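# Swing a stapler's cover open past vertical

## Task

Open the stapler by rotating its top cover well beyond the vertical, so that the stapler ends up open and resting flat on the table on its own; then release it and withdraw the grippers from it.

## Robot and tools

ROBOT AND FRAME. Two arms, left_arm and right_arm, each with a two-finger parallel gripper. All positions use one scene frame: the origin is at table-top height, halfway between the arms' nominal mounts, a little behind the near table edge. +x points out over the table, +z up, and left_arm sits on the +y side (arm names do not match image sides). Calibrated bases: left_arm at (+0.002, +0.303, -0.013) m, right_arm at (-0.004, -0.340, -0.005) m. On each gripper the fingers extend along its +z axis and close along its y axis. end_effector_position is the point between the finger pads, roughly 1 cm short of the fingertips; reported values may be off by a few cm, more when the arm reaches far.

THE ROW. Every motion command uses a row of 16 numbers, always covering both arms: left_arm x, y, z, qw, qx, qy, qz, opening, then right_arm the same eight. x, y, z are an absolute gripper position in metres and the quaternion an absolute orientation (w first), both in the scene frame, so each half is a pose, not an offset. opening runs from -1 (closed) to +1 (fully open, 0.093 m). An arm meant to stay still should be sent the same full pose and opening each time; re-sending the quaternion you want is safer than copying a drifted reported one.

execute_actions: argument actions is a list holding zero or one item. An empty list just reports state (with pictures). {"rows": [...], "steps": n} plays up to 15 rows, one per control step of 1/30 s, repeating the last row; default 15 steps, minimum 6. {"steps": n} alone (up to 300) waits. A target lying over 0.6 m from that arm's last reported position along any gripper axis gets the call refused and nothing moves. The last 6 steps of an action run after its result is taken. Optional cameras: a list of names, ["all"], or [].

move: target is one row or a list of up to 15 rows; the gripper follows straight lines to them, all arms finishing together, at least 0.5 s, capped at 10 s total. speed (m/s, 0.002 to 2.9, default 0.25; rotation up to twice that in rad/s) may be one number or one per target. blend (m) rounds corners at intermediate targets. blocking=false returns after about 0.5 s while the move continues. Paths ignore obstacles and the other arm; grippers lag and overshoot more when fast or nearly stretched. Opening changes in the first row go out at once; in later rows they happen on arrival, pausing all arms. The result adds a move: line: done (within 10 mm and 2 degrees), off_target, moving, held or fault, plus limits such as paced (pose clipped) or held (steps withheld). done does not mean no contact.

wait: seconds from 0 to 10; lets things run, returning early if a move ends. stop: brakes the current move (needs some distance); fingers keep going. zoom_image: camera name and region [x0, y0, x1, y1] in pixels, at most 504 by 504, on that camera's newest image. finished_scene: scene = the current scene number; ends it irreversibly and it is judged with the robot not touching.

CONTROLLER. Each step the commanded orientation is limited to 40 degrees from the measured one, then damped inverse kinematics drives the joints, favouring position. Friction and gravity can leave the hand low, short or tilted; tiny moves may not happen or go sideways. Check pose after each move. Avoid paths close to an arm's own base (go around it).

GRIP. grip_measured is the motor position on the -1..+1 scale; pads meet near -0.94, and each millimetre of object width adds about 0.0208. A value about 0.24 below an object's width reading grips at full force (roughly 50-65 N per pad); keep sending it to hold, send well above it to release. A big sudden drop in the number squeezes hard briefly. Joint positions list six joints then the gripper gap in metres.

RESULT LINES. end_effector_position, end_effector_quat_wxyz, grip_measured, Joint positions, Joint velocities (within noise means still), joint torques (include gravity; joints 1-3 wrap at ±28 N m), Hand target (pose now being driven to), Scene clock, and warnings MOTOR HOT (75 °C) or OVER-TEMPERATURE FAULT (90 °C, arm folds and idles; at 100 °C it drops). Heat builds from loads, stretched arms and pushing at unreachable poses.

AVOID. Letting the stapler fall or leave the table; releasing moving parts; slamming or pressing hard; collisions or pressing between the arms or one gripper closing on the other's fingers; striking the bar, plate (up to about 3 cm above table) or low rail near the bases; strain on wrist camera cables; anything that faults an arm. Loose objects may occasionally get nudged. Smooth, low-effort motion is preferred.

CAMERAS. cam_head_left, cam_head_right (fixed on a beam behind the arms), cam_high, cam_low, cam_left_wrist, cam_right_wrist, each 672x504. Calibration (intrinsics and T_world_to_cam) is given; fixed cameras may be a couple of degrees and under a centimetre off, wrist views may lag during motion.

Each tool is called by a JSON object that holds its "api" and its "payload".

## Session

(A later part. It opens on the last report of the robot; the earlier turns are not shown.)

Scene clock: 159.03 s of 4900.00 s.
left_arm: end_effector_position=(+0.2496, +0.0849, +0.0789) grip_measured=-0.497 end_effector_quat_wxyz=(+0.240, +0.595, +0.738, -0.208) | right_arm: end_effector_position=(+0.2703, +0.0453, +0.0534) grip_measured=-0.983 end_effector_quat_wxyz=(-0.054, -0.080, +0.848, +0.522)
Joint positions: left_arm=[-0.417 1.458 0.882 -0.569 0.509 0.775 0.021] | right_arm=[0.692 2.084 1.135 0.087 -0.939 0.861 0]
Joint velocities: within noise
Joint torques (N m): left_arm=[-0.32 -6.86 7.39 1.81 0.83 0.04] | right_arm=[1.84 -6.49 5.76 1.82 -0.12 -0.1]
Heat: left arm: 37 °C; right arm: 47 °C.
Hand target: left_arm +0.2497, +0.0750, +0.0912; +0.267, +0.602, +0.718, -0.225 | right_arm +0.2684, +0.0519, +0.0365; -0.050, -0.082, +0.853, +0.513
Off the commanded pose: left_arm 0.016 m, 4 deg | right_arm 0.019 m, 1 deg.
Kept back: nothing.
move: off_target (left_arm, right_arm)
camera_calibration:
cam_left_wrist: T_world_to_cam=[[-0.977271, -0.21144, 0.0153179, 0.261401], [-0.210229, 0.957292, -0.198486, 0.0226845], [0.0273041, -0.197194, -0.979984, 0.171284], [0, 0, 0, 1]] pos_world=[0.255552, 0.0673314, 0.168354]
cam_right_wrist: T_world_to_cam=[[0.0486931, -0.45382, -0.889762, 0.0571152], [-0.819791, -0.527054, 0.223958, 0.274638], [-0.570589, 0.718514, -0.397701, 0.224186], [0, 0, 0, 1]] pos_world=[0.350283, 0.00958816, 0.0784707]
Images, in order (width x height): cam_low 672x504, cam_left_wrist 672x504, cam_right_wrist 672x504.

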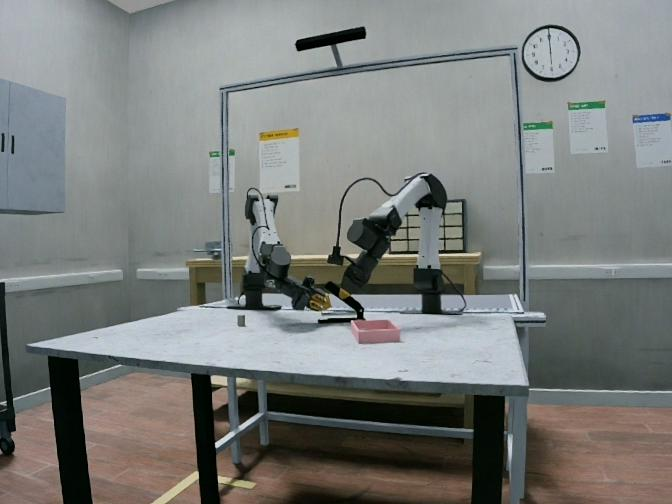

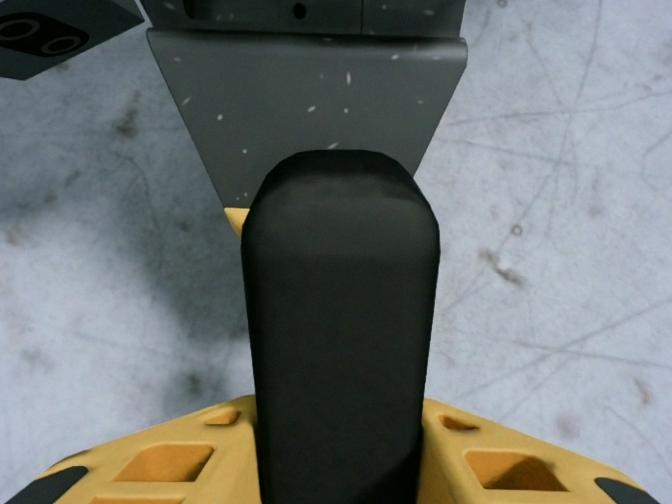

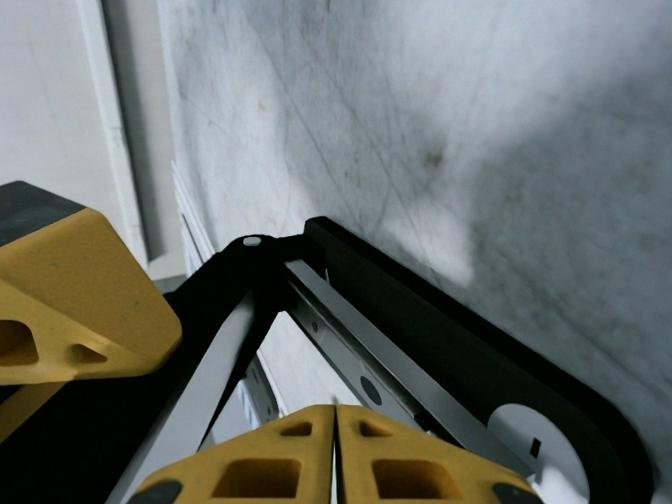

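{"api": "move", "payload": {"target": [[0.2490,0.0840,0.097,0.310,0.586,0.700,-0.260,-0.6,0.269,0.053,0.036,-0.0492,-0.0818,0.8531,0.5129,-1],[0.2480,0.0935,0.101,0.3537,0.5695,0.6795,-0.2964,-0.6,0.269,0.053,0.036,-0.0492,-0.0818,0.8531,0.5129,-1]], "speed": 0.03, "cameras": ["cam_left_wrist","cam_low","cam_right_wrist"]}}

{"api": "zoom_image", "payload": {"camera": "cam_low", "region": [270, 250, 370, 335]}}

Scene clock: 163.90 s of 4900.00 s.
left_arm: end_effector_position=(+0.2474, +0.1009, +0.0877) grip_measured=-0.497 end_effector_quat_wxyz=(+0.323, +0.564, +0.706, -0.280) | right_arm: end_effector_position=(+0.2698, +0.0488, +0.0544) grip_measured=-0.983 end_effector_quat_wxyz=(-0.050, -0.086, +0.845, +0.525)
Joint positions: left_arm=[-0.264 1.369 0.713 -0.391 0.753 0.818 0.021] | right_arm=[0.699 2.087 1.135 0.109 -0.939 0.864 0]
Joint velocities: within noise
Joint torques (N m): left_arm=[0.51 -5.94 6.63 2.03 1.08 0.04] | right_arm=[1.22 -6.58 5.87 1.64 -0.11 -0.1]
Heat: left arm: 38 °C; right arm: 46 °C.
Hand target: left_arm +0.2477, +0.0940, +0.1011; +0.353, +0.571, +0.680, -0.296 | right_arm +0.2684, +0.0521, +0.0364; -0.049, -0.082, +0.853, +0.513
Off the commanded pose: left_arm 0.015 m, 5 deg | right_arm 0.019 m, 2 deg.
Kept back: nothing.
move: off_target (left_arm, right_arm)
camera_calibration:
cam_left_wrist: T_world_to_cam=[[-0.976476, -0.213771, 0.0282361, 0.261387], [-0.205486, 0.882846, -0.422324, 0.0346307], [0.0653526, -0.418191, -0.906005, 0.189473], [0, 0, 0, 1]] pos_world=[0.249972, 0.104539, 0.178908]
cam_right_wrist: T_world_to_cam=[[0.0622807, -0.444247, -0.893737, 0.0556304], [-0.819374, -0.534053, 0.208361, 0.276892], [-0.569866, 0.719328, -0.397265, 0.221428], [0, 0, 0, 1]] pos_world=[0.349598, 0.0133097, 0.0799909]
Images, in order (width x height): cam_low 672x504, cam_left_wrist 672x504, cam_right_wrist 672x504.

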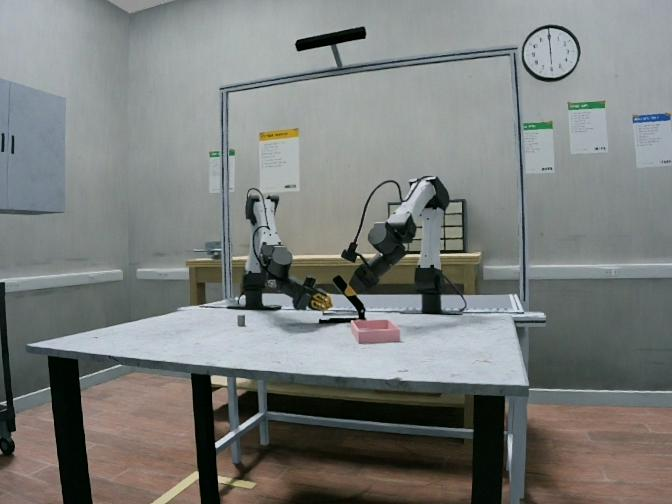

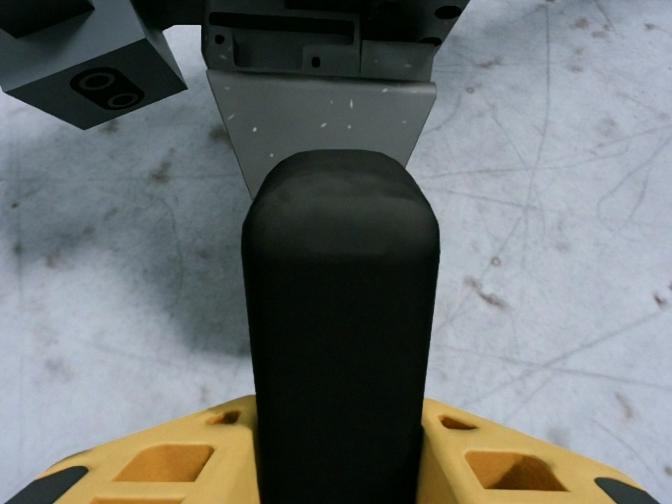

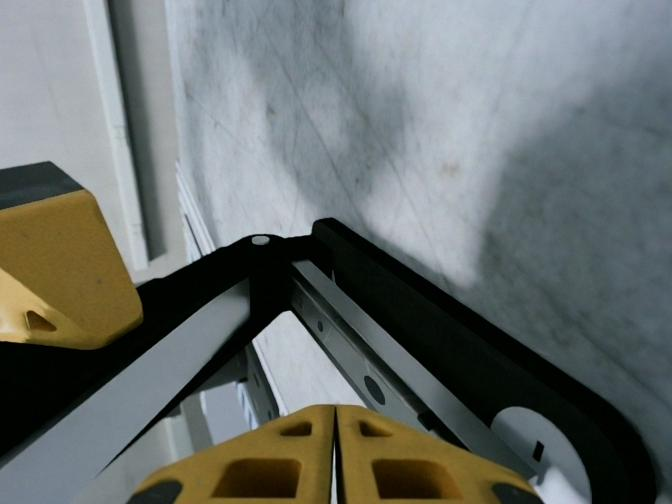

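Scaled by 5.040.

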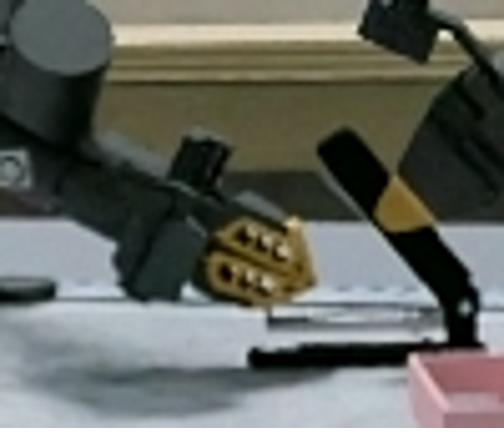

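{"api": "move", "payload": {"target": [[0.2460,0.1030,0.107,0.398,0.550,0.655,-0.332,-0.6,0.269,0.055,0.036,-0.0492,-0.0818,0.8531,0.5129,-1],[0.2445,0.1125,0.111,0.439,0.526,0.627,-0.368,-0.6,0.268,0.058,0.036,-0.0492,-0.0818,0.8531,0.5129,-1]], "speed": 0.03, "cameras": ["cam_left_wrist","cam_low","cam_right_wrist"]}}

{"api": "zoom_image", "payload": {"camera": "cam_low", "region": [270, 250, 370, 335]}}

Scene clock: 169.00 s of 4900.00 s.
left_arm: end_effector_position=(+0.2449, +0.1173, +0.0958) grip_measured=-0.497 end_effector_quat_wxyz=(+0.411, +0.522, +0.658, -0.354) | right_arm: end_effector_position=(+0.2697, +0.0504, +0.0548) grip_measured=-0.983 end_effector_quat_wxyz=(-0.050, -0.084, +0.845, +0.526)
Joint positions: left_arm=[-0.104 1.342 0.537 -0.12 1.036 0.804 0.021] | right_arm=[0.703 2.088 1.135 0.118 -0.936 0.875 0]
Joint velocities: within noise
Joint torques (N m): left_arm=[0.61 -5.08 6.72 2.18 1.16 -0.08] | right_arm=[1.89 -6.3 6.34 1.68 -0.08 -0.12]
Heat: left arm: 37 °C; right arm: 45 °C.
Hand target: left_arm +0.2440, +0.1129, +0.1106; +0.437, +0.529, +0.628, -0.368 | right_arm +0.2672, +0.0569, +0.0365; -0.049, -0.082, +0.853, +0.513
Off the commanded pose: left_arm 0.016 m, 5 deg | right_arm 0.020 m, 2 deg.
Kept back: nothing.
move: off_target (left_arm, right_arm)
camera_calibration:
cam_left_wrist: T_world_to_cam=[[-0.976424, -0.213064, 0.034633, 0.261561], [-0.184807, 0.742219, -0.644172, 0.0557761], [0.111545, -0.635386, -0.764096, 0.204483], [0, 0, 0, 1]] pos_world=[0.242893, 0.144257, 0.183115]
cam_right_wrist: T_world_to_cam=[[0.0589942, -0.443017, -0.89457, 0.0576741], [-0.820938, -0.531386, 0.209019, 0.277893], [-0.567961, 0.722056, -0.395038, 0.219671], [0, 0, 0, 1]] pos_world=[0.349495, 0.0146044, 0.0802869]
Images, in order (width x height): cam_low 672x504, cam_left_wrist 672x504, cam_right_wrist 672x504.

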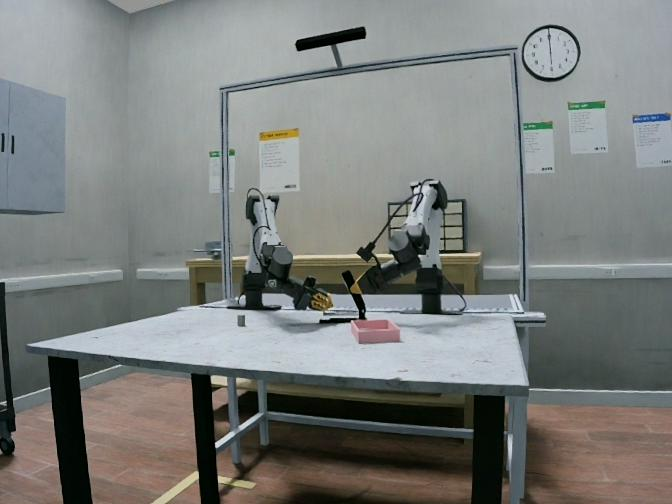

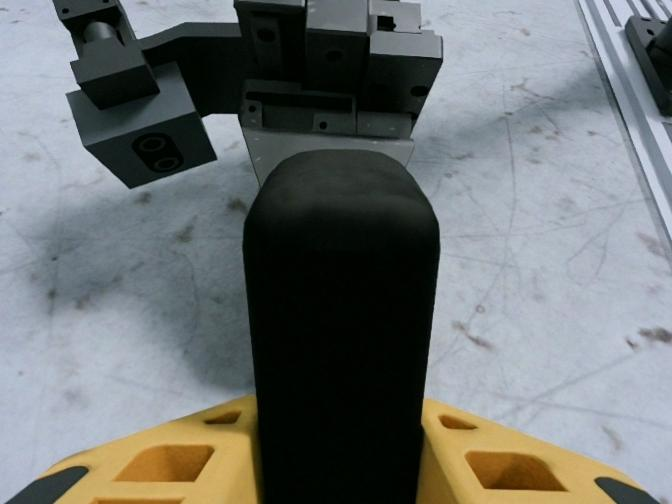

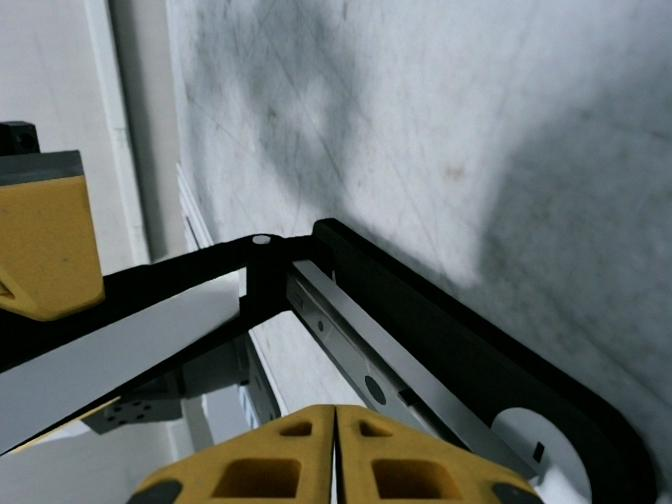

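Scaled by 5.040.

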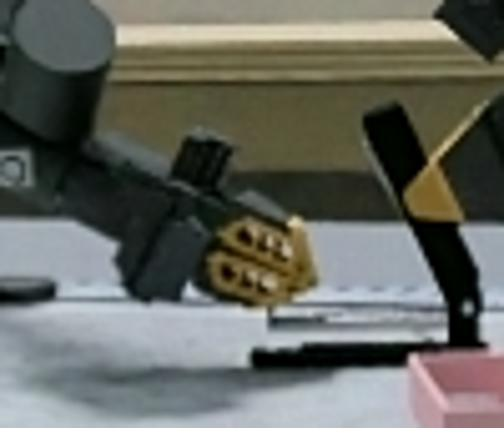

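{"api": "move", "payload": {"target": [[0.2430,0.1220,0.113,0.478,0.502,0.599,-0.401,-0.6,0.268,0.058,0.036,-0.0492,-0.0818,0.8531,0.5129,-1],[0.2415,0.1310,0.113,0.5125,0.477,0.569,-0.4295,-0.6,0.268,0.058,0.036,-0.0492,-0.0818,0.8531,0.5129,-1]], "speed": 0.03, "cameras": ["cam_left_wrist","cam_low","cam_right_wrist"]}}

{"api": "zoom_image", "payload": {"camera": "cam_low", "region": [270, 250, 370, 335]}}

Scene clock: 174.00 s of 4900.00 s.
left_arm: end_effector_position=(+0.2443, +0.1331, +0.1026) grip_measured=-0.499 end_effector_quat_wxyz=(+0.495, +0.467, +0.599, -0.422) | right_arm: end_effector_position=(+0.2702, +0.0518, +0.0548) grip_measured=-0.983 end_effector_quat_wxyz=(-0.046, -0.086, +0.844, +0.527)
Joint positions: left_arm=[0.023 1.449 0.325 0.539 1.297 0.514 0.021] | right_arm=[0.706 2.09 1.135 0.128 -0.931 0.877 0]
Joint velocities: within noise
Joint torques (N m): left_arm=[0.27 -3.74 5.75 2.43 0.78 -0.07] | right_arm=[1.77 -6.34 6.22 1.57 -0.06 -0.08]
Heat: left arm: 37 °C; right arm: 44 °C.
Hand target: left_arm +0.2411, +0.1312, +0.1125; +0.509, +0.481, +0.571, -0.429 | right_arm +0.2673, +0.0570, +0.0364; -0.049, -0.082, +0.853, +0.513
Off the commanded pose: left_arm 0.011 m, 4 deg | right_arm 0.020 m, 2 deg.
Kept back: nothing.
move: off_target (left_arm, right_arm)
camera_calibration:
cam_left_wrist: T_world_to_cam=[[-0.975161, -0.216806, 0.0453432, 0.263219], [-0.159208, 0.543763, -0.823999, 0.0868896], [0.153992, -0.810751, -0.564774, 0.212262], [0, 0, 0, 1]] pos_world=[0.237828, 0.181912, 0.179542]
cam_right_wrist: T_world_to_cam=[[0.0654011, -0.441447, -0.894901, 0.0564588], [-0.823167, -0.530779, 0.20167, 0.280009], [-0.564021, 0.723463, -0.398098, 0.2179], [0, 0, 0, 1]] pos_world=[0.349702, 0.015904, 0.080801]
Images, in order (width x height): cam_low 672x504, cam_left_wrist 672x504, cam_right_wrist 672x504.

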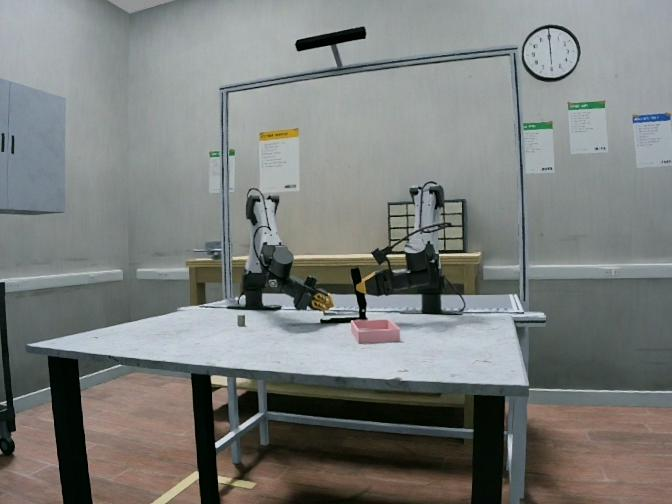

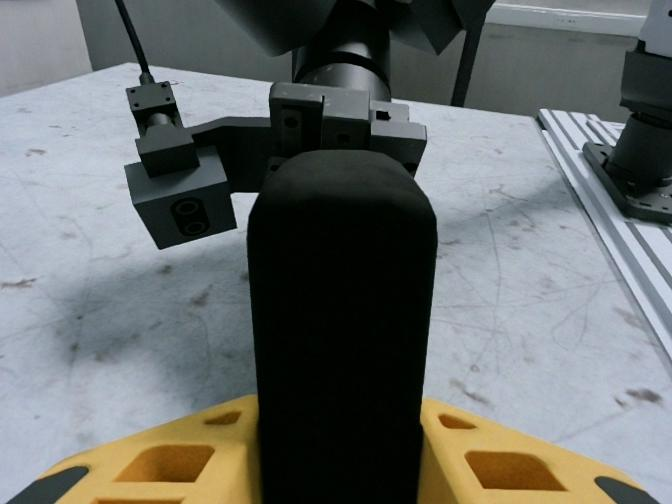

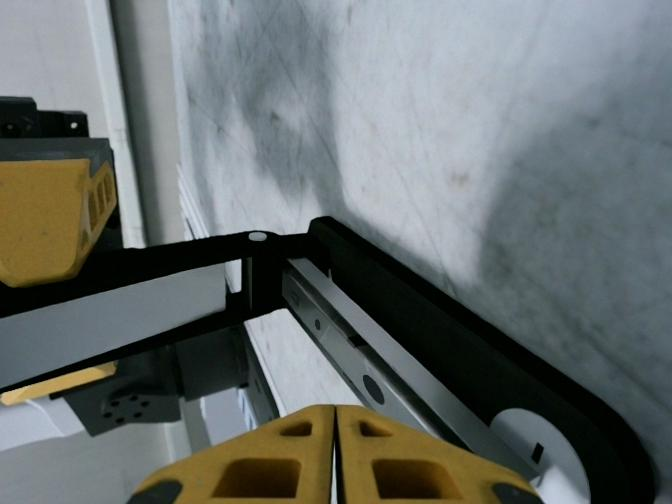

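Scaled by 5.040.

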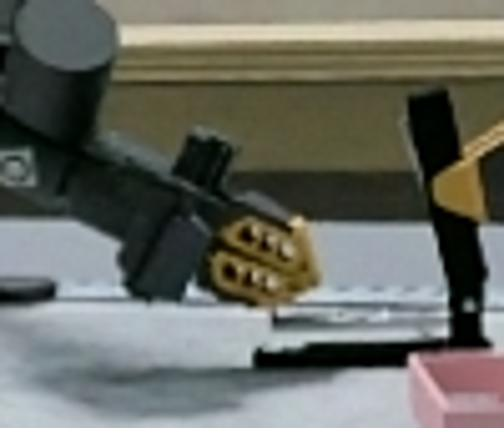

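{"api": "move", "payload": {"target": [[0.2390,0.1430,0.111,0.535,0.459,0.547,-0.448,-0.6,0.268,0.058,0.036,-0.0492,-0.0818,0.8531,0.5129,-1],[0.2370,0.1570,0.107,0.551,0.446,0.532,-0.462,-0.6,0.268,0.058,0.036,-0.0492,-0.0818,0.8531,0.5129,-1]], "speed": 0.03, "cameras": ["cam_left_wrist","cam_low","cam_right_wrist"]}}

{"api": "zoom_image", "payload": {"camera": "cam_low", "region": [280, 250, 380, 335]}}

Scene clock: 177.20 s of 4900.00 s.
left_arm: end_effector_position=(+0.2402, +0.1549, +0.1027) grip_measured=-0.499 end_effector_quat_wxyz=(+0.530, +0.450, +0.555, -0.457) | right_arm: end_effector_position=(+0.2664, +0.0588, +0.0547) grip_measured=-0.983 end_effector_quat_wxyz=(-0.041, -0.098, +0.841, +0.531)
Joint positions: left_arm=[0.139 1.756 0.219 1.363 1.479 0.136 0.021] | right_arm=[0.723 2.098 1.135 0.161 -0.928 0.877 0]
Joint velocities: left_arm=[0.012 0.085 -0.037 0.212 -0.022 -0.168 0.001] | right_arm=[within noise]
Joint torques (N m): left_arm=[1.55 -4.14 2.85 2.17 0.23 -0.11] | right_arm=[0.2 -7.13 6.42 1.34 -0.11 -0.08]
Heat: left arm: 37 °C; right arm: 44 °C.
Hand target: left_arm +0.2369, +0.1569, +0.1068; +0.537, +0.459, +0.543, -0.453 | right_arm +0.2675, +0.0573, +0.0364; -0.049, -0.082, +0.853, +0.513
Off the commanded pose: left_arm 0.006 m, 4 deg | right_arm 0.019 m, 3 deg.
Kept back: nothing.
move: off_target (left_arm, right_arm)
camera_calibration:
cam_left_wrist: T_world_to_cam=[[-0.981917, -0.186682, 0.0314498, 0.262293], [-0.111658, 0.43694, -0.892533, 0.0866761], [0.152878, -0.879905, -0.449883, 0.229828], [0, 0, 0, 1]] pos_world=[0.232092, 0.21332, 0.172508]
cam_right_wrist: T_world_to_cam=[[0.0899421, -0.428501, -0.899054, 0.0525805], [-0.818327, -0.546325, 0.17852, 0.281599], [-0.567672, 0.719663, -0.399792, 0.211944], [0, 0, 0, 1]] pos_world=[0.346026, 0.0238473, 0.0817351]
Images, in order (width x height): cam_low 672x504, cam_left_wrist 672x504, cam_right_wrist 672x504.

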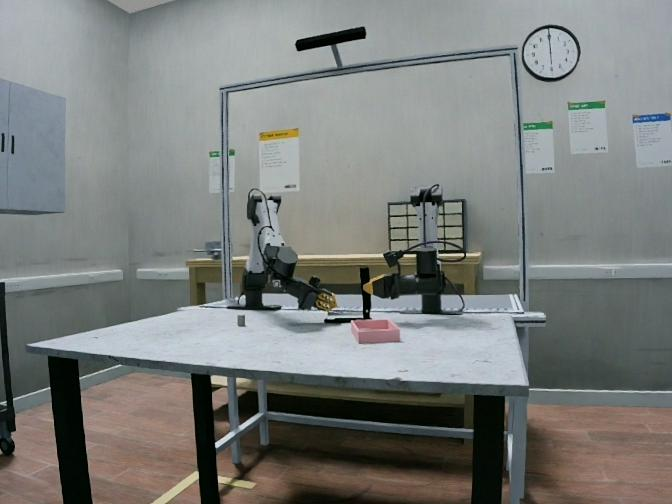

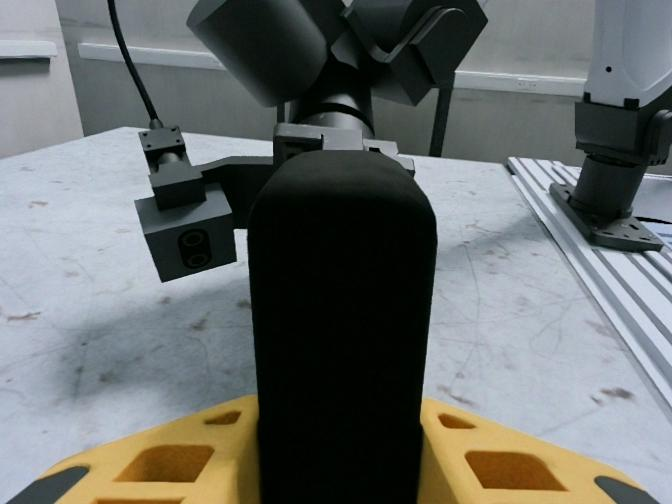

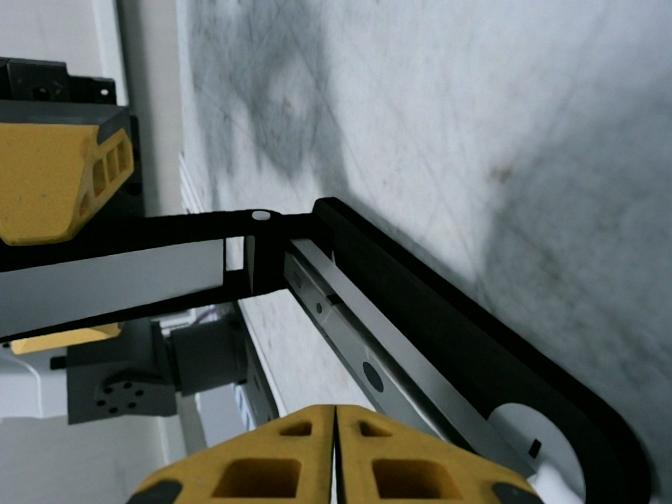

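Scaled by 5.040.

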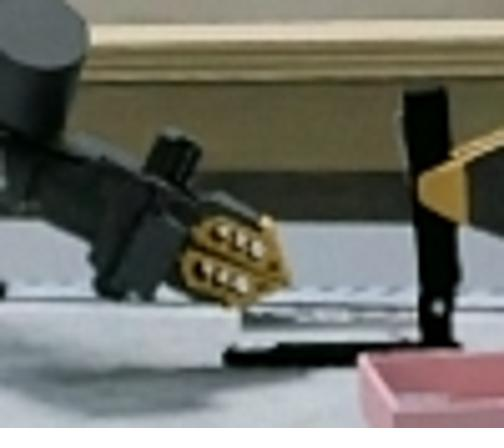

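{"api": "wait", "payload": {"seconds": 0.5, "cameras": ["cam_low"]}}

{"api": "zoom_image", "payload": {"camera": "cam_low", "region": [280, 250, 380, 335]}}

Scene clock: 178.03 s of 4900.00 s.
left_arm: end_effector_position=(+0.2401, +0.1550, +0.1043) grip_measured=-0.499 end_effector_quat_wxyz=(+0.532, +0.451, +0.553, -0.456) | right_arm: end_effector_position=(+0.2664, +0.0588, +0.0547) grip_measured=-0.983 end_effector_quat_wxyz=(-0.041, -0.098, +0.841, +0.531)
Joint positions: left_arm=[0.14 1.761 0.218 1.395 1.481 0.115 0.021] | right_arm=[0.723 2.098 1.135 0.161 -0.928 0.877 0]
Joint velocities: within noise
Joint torques (N m): left_arm=[1.47 -4.18 2.84 2.25 0.21 -0.09] | right_arm=[0.31 -7.04 6.42 1.32 -0.13 -0.05]
Heat: left arm: 37 °C; right arm: 44 °C.
Hand target: left_arm +0.2369, +0.1570, +0.1068; +0.537, +0.459, +0.543, -0.453 | right_arm +0.2675, +0.0573, +0.0364; -0.049, -0.082, +0.853, +0.513
Off the commanded pose: left_arm 0.005 m, 3 deg | right_arm 0.019 m, 3 deg.
Steps of this call (1-25: nothing new was sent). Readings (end_effector_position of left_arm | right_arm):
1: (+0.2402, +0.1549, +0.1028) | (+0.2664, +0.0588, +0.0547)
2: (+0.2401, +0.1549, +0.1029) | (+0.2664, +0.0588, +0.0547)
4: (+0.2401, +0.1550, +0.1032) | (+0.2664, +0.0588, +0.0547)
8: (+0.2401, +0.1550, +0.1039) | (+0.2664, +0.0588, +0.0547)
25: the state above
Images, in order (width x height): cam_low 672x504.

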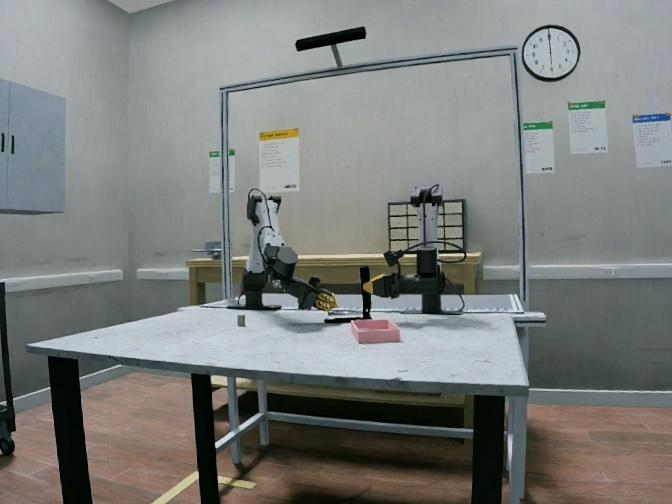

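Scaled by 5.040.

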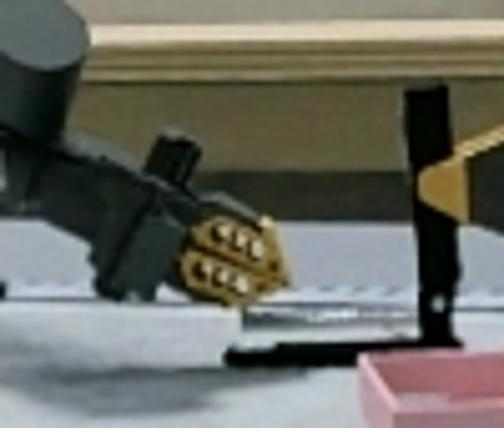

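{"api": "move", "payload": {"target": [[0.2385,0.155,0.1055,0.532,0.451,0.553,-0.456,-0.6,0.265,0.073,0.046,-0.0492,-0.0818,0.8531,0.5129,-0.45]], "speed": 0.04, "cameras": ["cam_left_wrist","cam_low","cam_right_wrist"]}}

{"api": "zoom_image", "payload": {"camera": "cam_low", "region": [280, 250, 380, 335]}}

Scene clock: 179.83 s of 4900.00 s.
left_arm: end_effector_position=(+0.2399, +0.1555, +0.1035) grip_measured=-0.499 end_effector_quat_wxyz=(+0.531, +0.450, +0.554, -0.458) | right_arm: end_effector_position=(+0.2641, +0.0681, +0.0645) grip_measured=-0.452 end_effector_quat_wxyz=(-0.051, -0.096, +0.836, +0.537)
Joint positions: left_arm=[0.142 1.761 0.218 1.385 1.483 0.12 0.021] | right_arm=[0.739 2.096 1.162 0.158 -0.937 0.917 0.024]
Joint velocities: within noise
Joint torques (N m): left_arm=[0.09 -5.67 3 1.68 -0.09 -0.03] | right_arm=[1.54 -7.39 7.56 1.3 0.11 -0.08]
Heat: left arm: 36 °C; right arm: 44 °C.
Hand target: left_arm +0.2385, +0.1550, +0.1055; +0.532, +0.451, +0.553, -0.456 | right_arm +0.2643, +0.0718, +0.0464; -0.049, -0.082, +0.853, +0.513
Off the commanded pose: left_arm 0.002 m, 0 deg | right_arm 0.019 m, 4 deg.
Kept back: nothing.
move: off_target (right_arm)
camera_calibration:
cam_left_wrist: T_world_to_cam=[[-0.982121, -0.185437, 0.0324296, 0.261838], [-0.111632, 0.434975, -0.893496, 0.0875055], [0.151581, -0.881141, -0.447899, 0.231096], [0, 0, 0, 1]] pos_world=[0.231895, 0.21412, 0.173202]
cam_right_wrist: T_world_to_cam=[[0.0743317, -0.415948, -0.906345, 0.0693999], [-0.81163, -0.553309, 0.187365, 0.281099], [-0.579423, 0.72169, -0.378724, 0.20955], [0, 0, 0, 1]] pos_world=[0.344407, 0.0331711, 0.0895937]
Images, in order (width x height): cam_low 672x504, cam_left_wrist 672x504, cam_right_wrist 672x504.

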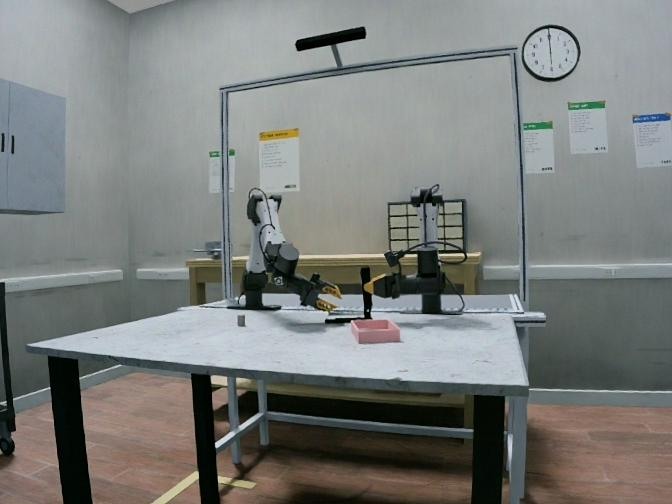

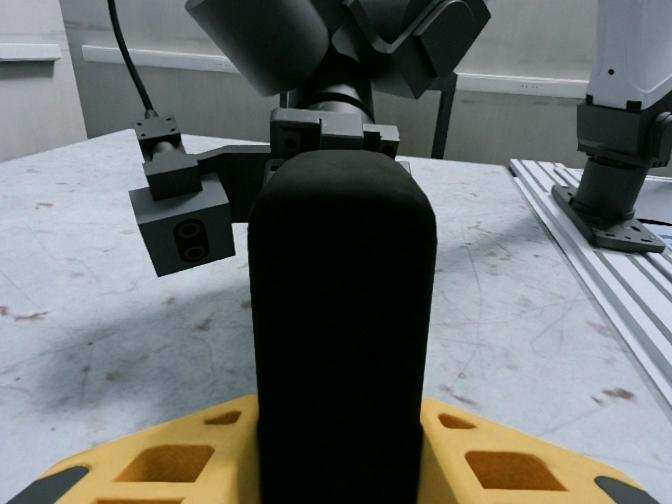

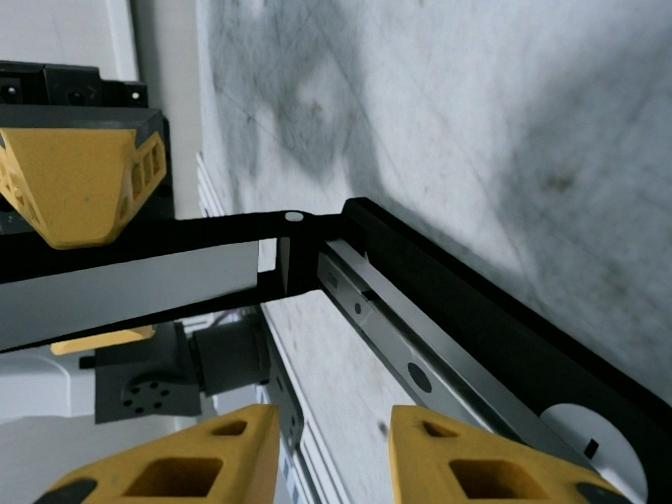

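Scaled by 5.040.

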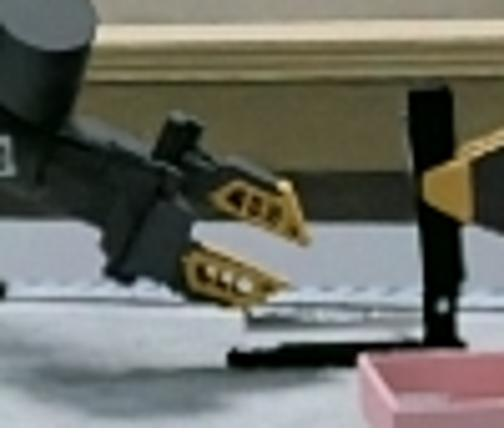

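{"api": "move", "payload": {"target": [[0.2385,0.155,0.1055,0.532,0.451,0.553,-0.456,-0.6,0.2605,0.092,0.052,-0.0492,-0.0818,0.8531,0.5129,-0.15],[0.2385,0.155,0.1055,0.532,0.451,0.553,-0.456,-0.6,0.258,0.106,0.058,-0.0492,-0.0818,0.8531,0.5129,-0.15],[0.2385,0.155,0.1055,0.532,0.451,0.553,-0.456,-0.6,0.258,0.106,0.058,-0.0492,-0.0818,0.8531,0.5129,0.1]], "speed": 0.04, "cameras": ["cam_left_wrist","cam_low","cam_right_wrist","cam_head_right"]}}

{"api": "zoom_image", "payload": {"camera": "cam_low", "region": [280, 250, 380, 335]}}

Scene clock: 182.10 s of 4900.00 s.
left_arm: end_effector_position=(+0.2413, +0.1567, +0.1029) grip_measured=-0.499 end_effector_quat_wxyz=(+0.531, +0.446, +0.557, -0.456) | right_arm: end_effector_position=(+0.2534, +0.1058, +0.0733) grip_measured=+0.098 end_effector_quat_wxyz=(-0.049, -0.096, +0.843, +0.527)
Joint positions: left_arm=[0.147 1.761 0.218 1.379 1.479 0.122 0.021] | right_arm=[0.828 2.122 1.258 0.133 -0.857 0.99 0.05]
Joint velocities: within noise
Joint torques (N m): left_arm=[-0.36 -5.79 3.04 1.73 -0.02 -0.02] | right_arm=[-0.06 -7.83 6.95 1.5 -0.07 -0.06]
Heat: left arm: 36 °C; right arm: 44 °C.
Hand target: left_arm +0.2386, +0.1550, +0.1054; +0.532, +0.451, +0.553, -0.456 | right_arm +0.2576, +0.1054, +0.0582; -0.049, -0.082, +0.853, +0.513
Off the commanded pose: left_arm 0.004 m, 1 deg | right_arm 0.016 m, 3 deg.
Kept back: nothing.
move: off_target (right_arm); target 3's new opening was sent with right_arm's hand 0.012 m and 2 deg from that target
camera_calibration:
cam_left_wrist: T_world_to_cam=[[-0.98027, -0.194337, 0.0361003, 0.263969], [-0.119001, 0.434408, -0.89282, 0.0883336], [0.157826, -0.879501, -0.448964, 0.23001], [0, 0, 0, 1]] pos_world=[0.232971, 0.21522, 0.172603]
cam_right_wrist: T_world_to_cam=[[0.0792337, -0.437621, -0.895662, 0.0940143], [-0.813255, -0.547978, 0.195798, 0.290823], [-0.576488, 0.712888, -0.399316, 0.181181], [0, 0, 0, 1]] pos_world=[0.333513, 0.0713455, 0.0996107]
Images, in order (width x height): cam_head_right 672x504, cam_low 672x504, cam_left_wrist 672x504, cam_right_wrist 672x504.

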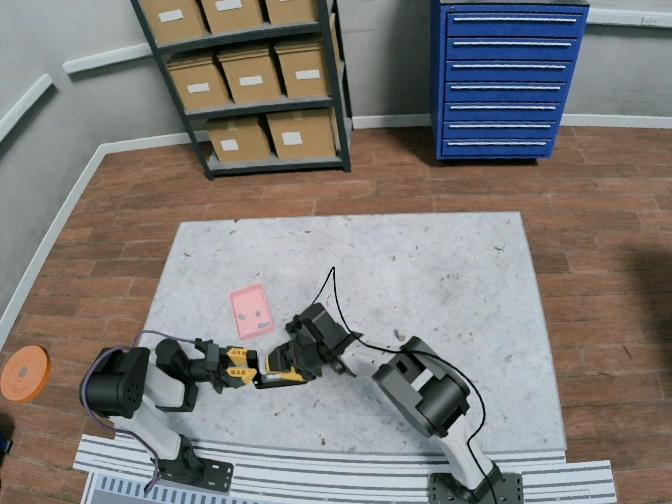

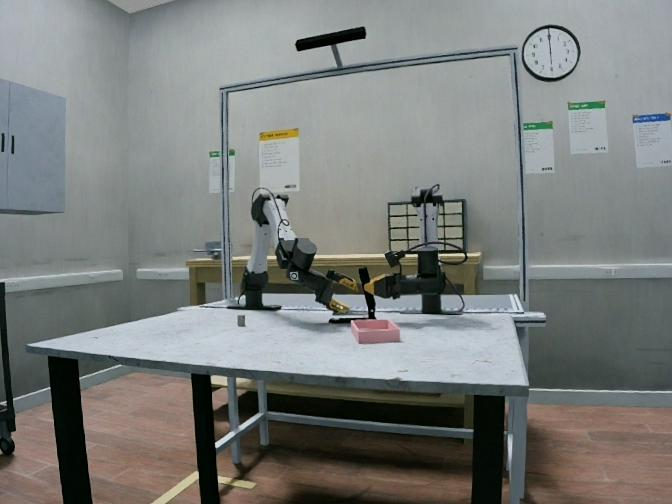

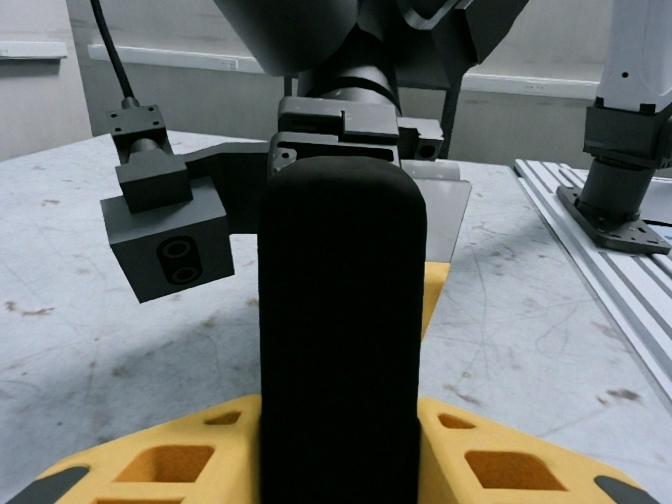

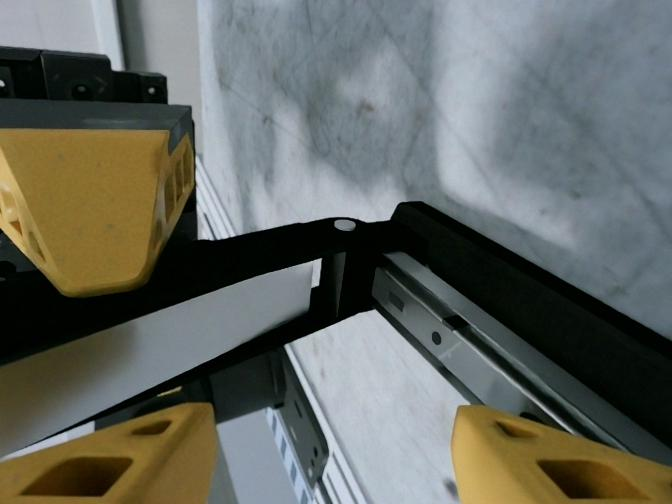

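Scaled by 5.040.

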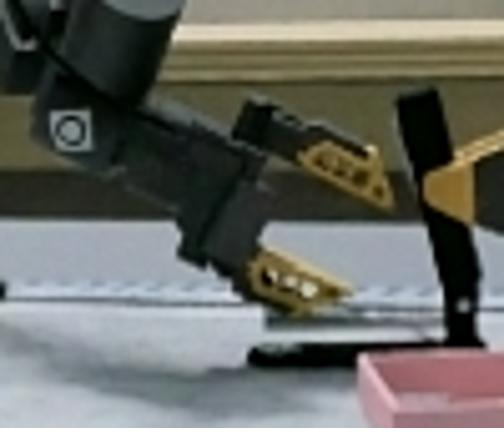

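{"api": "move", "payload": {"target": [[0.2385,0.155,0.1055,0.532,0.451,0.553,-0.456,-0.6,0.2595,0.115,0.068,-0.0492,-0.0818,0.8531,0.5129,0.1],[0.2385,0.155,0.1055,0.532,0.451,0.553,-0.456,-0.6,0.258,0.126,0.068,-0.0492,-0.0818,0.8531,0.5129,0.1]], "speed": 0.03, "cameras": ["cam_left_wrist","cam_low","cam_right_wrist","cam_head_right"]}}

{"api": "zoom_image", "payload": {"camera": "cam_low", "region": [280, 250, 380, 335]}}

{"api": "zoom_image", "payload": {"camera": "cam_head_right", "region": [200, 320, 340, 410]}}

Scene clock: 183.77 s of 4900.00 s.
left_arm: end_effector_position=(+0.2413, +0.1567, +0.1029) grip_measured=-0.499 end_effector_quat_wxyz=(+0.531, +0.446, +0.557, -0.456) | right_arm: end_effector_position=(+0.2537, +0.1211, +0.0745) grip_measured=+0.098 end_effector_quat_wxyz=(-0.050, -0.090, +0.848, +0.520)
Joint positions: left_arm=[0.147 1.761 0.218 1.379 1.479 0.122 0.021] | right_arm=[0.856 2.15 1.322 0.098 -0.823 1.017 0.05]
Joint velocities: within noise
Joint torques (N m): left_arm=[-0.38 -5.79 3.04 1.73 -0.02 -0.02] | right_arm=[0.38 -8.47 8.7 1.53 -0.17 -0.04]
Heat: left arm: 36 °C; right arm: 44 °C.
Hand target: left_arm +0.2386, +0.1550, +0.1054; +0.532, +0.451, +0.553, -0.456 | right_arm +0.2578, +0.1257, +0.0681; -0.049, -0.082, +0.853, +0.513
Off the commanded pose: left_arm 0.004 m, 1 deg | right_arm 0.009 m, 1 deg.
Kept back: nothing.
move: done
camera_calibration:
cam_left_wrist: T_world_to_cam=[[-0.980251, -0.194376, 0.0364068, 0.264018], [-0.119289, 0.43436, -0.892805, 0.0884204], [0.157726, -0.879517, -0.448969, 0.230022], [0, 0, 0, 1]] pos_world=[0.233071, 0.21522, 0.172603]
cam_right_wrist: T_world_to_cam=[[0.0689328, -0.455378, -0.887626, 0.105916], [-0.817324, -0.535961, 0.21149, 0.297633], [-0.572041, 0.710899, -0.409137, 0.170691], [0, 0, 0, 1]] pos_world=[0.333604, 0.0864075, 0.100903]
Images, in order (width x height): cam_head_right 672x504, cam_low 672x504, cam_left_wrist 672x504, cam_right_wrist 672x504.

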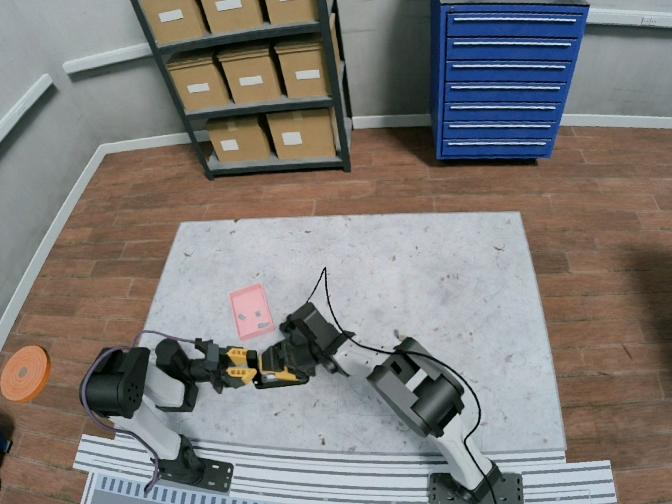

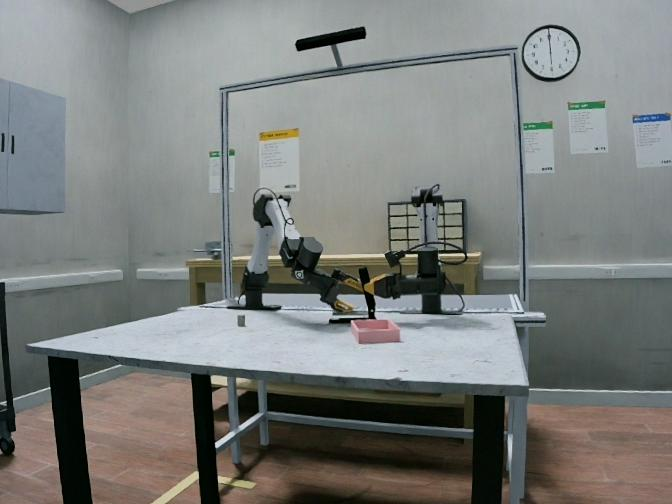

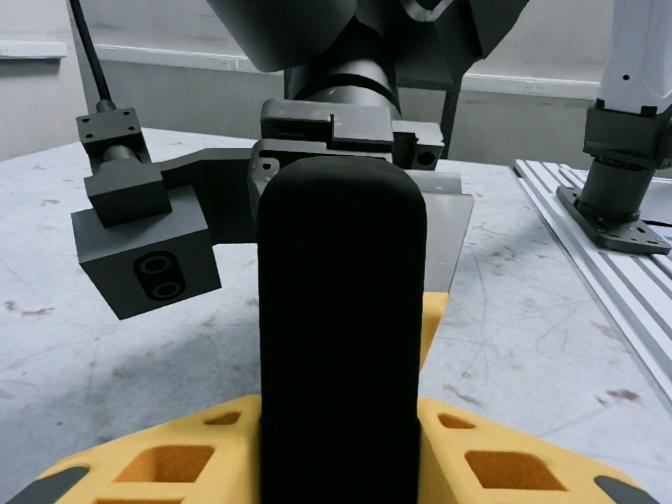

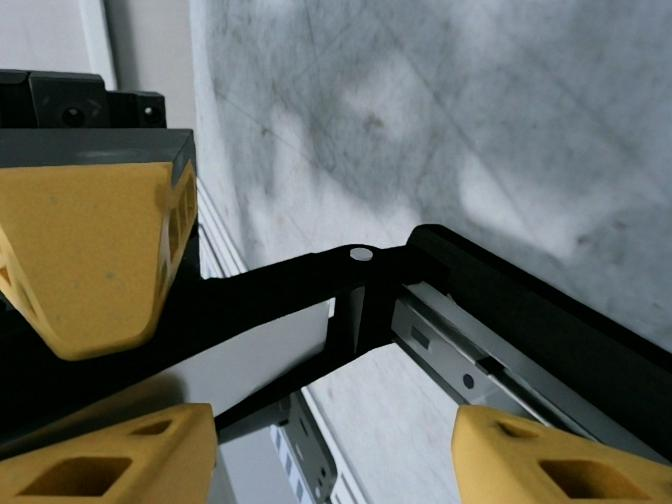

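Scaled by 5.040.

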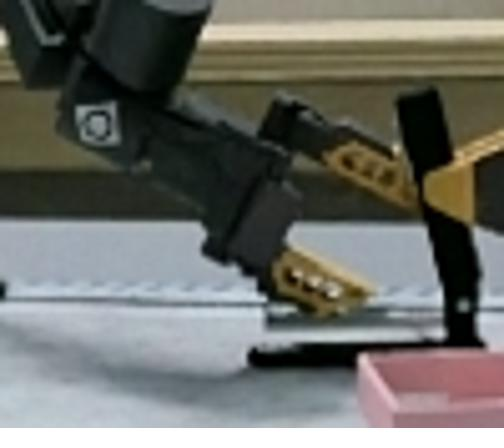

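Scaled by 3.600.

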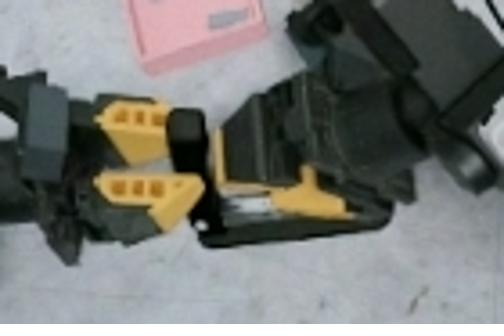

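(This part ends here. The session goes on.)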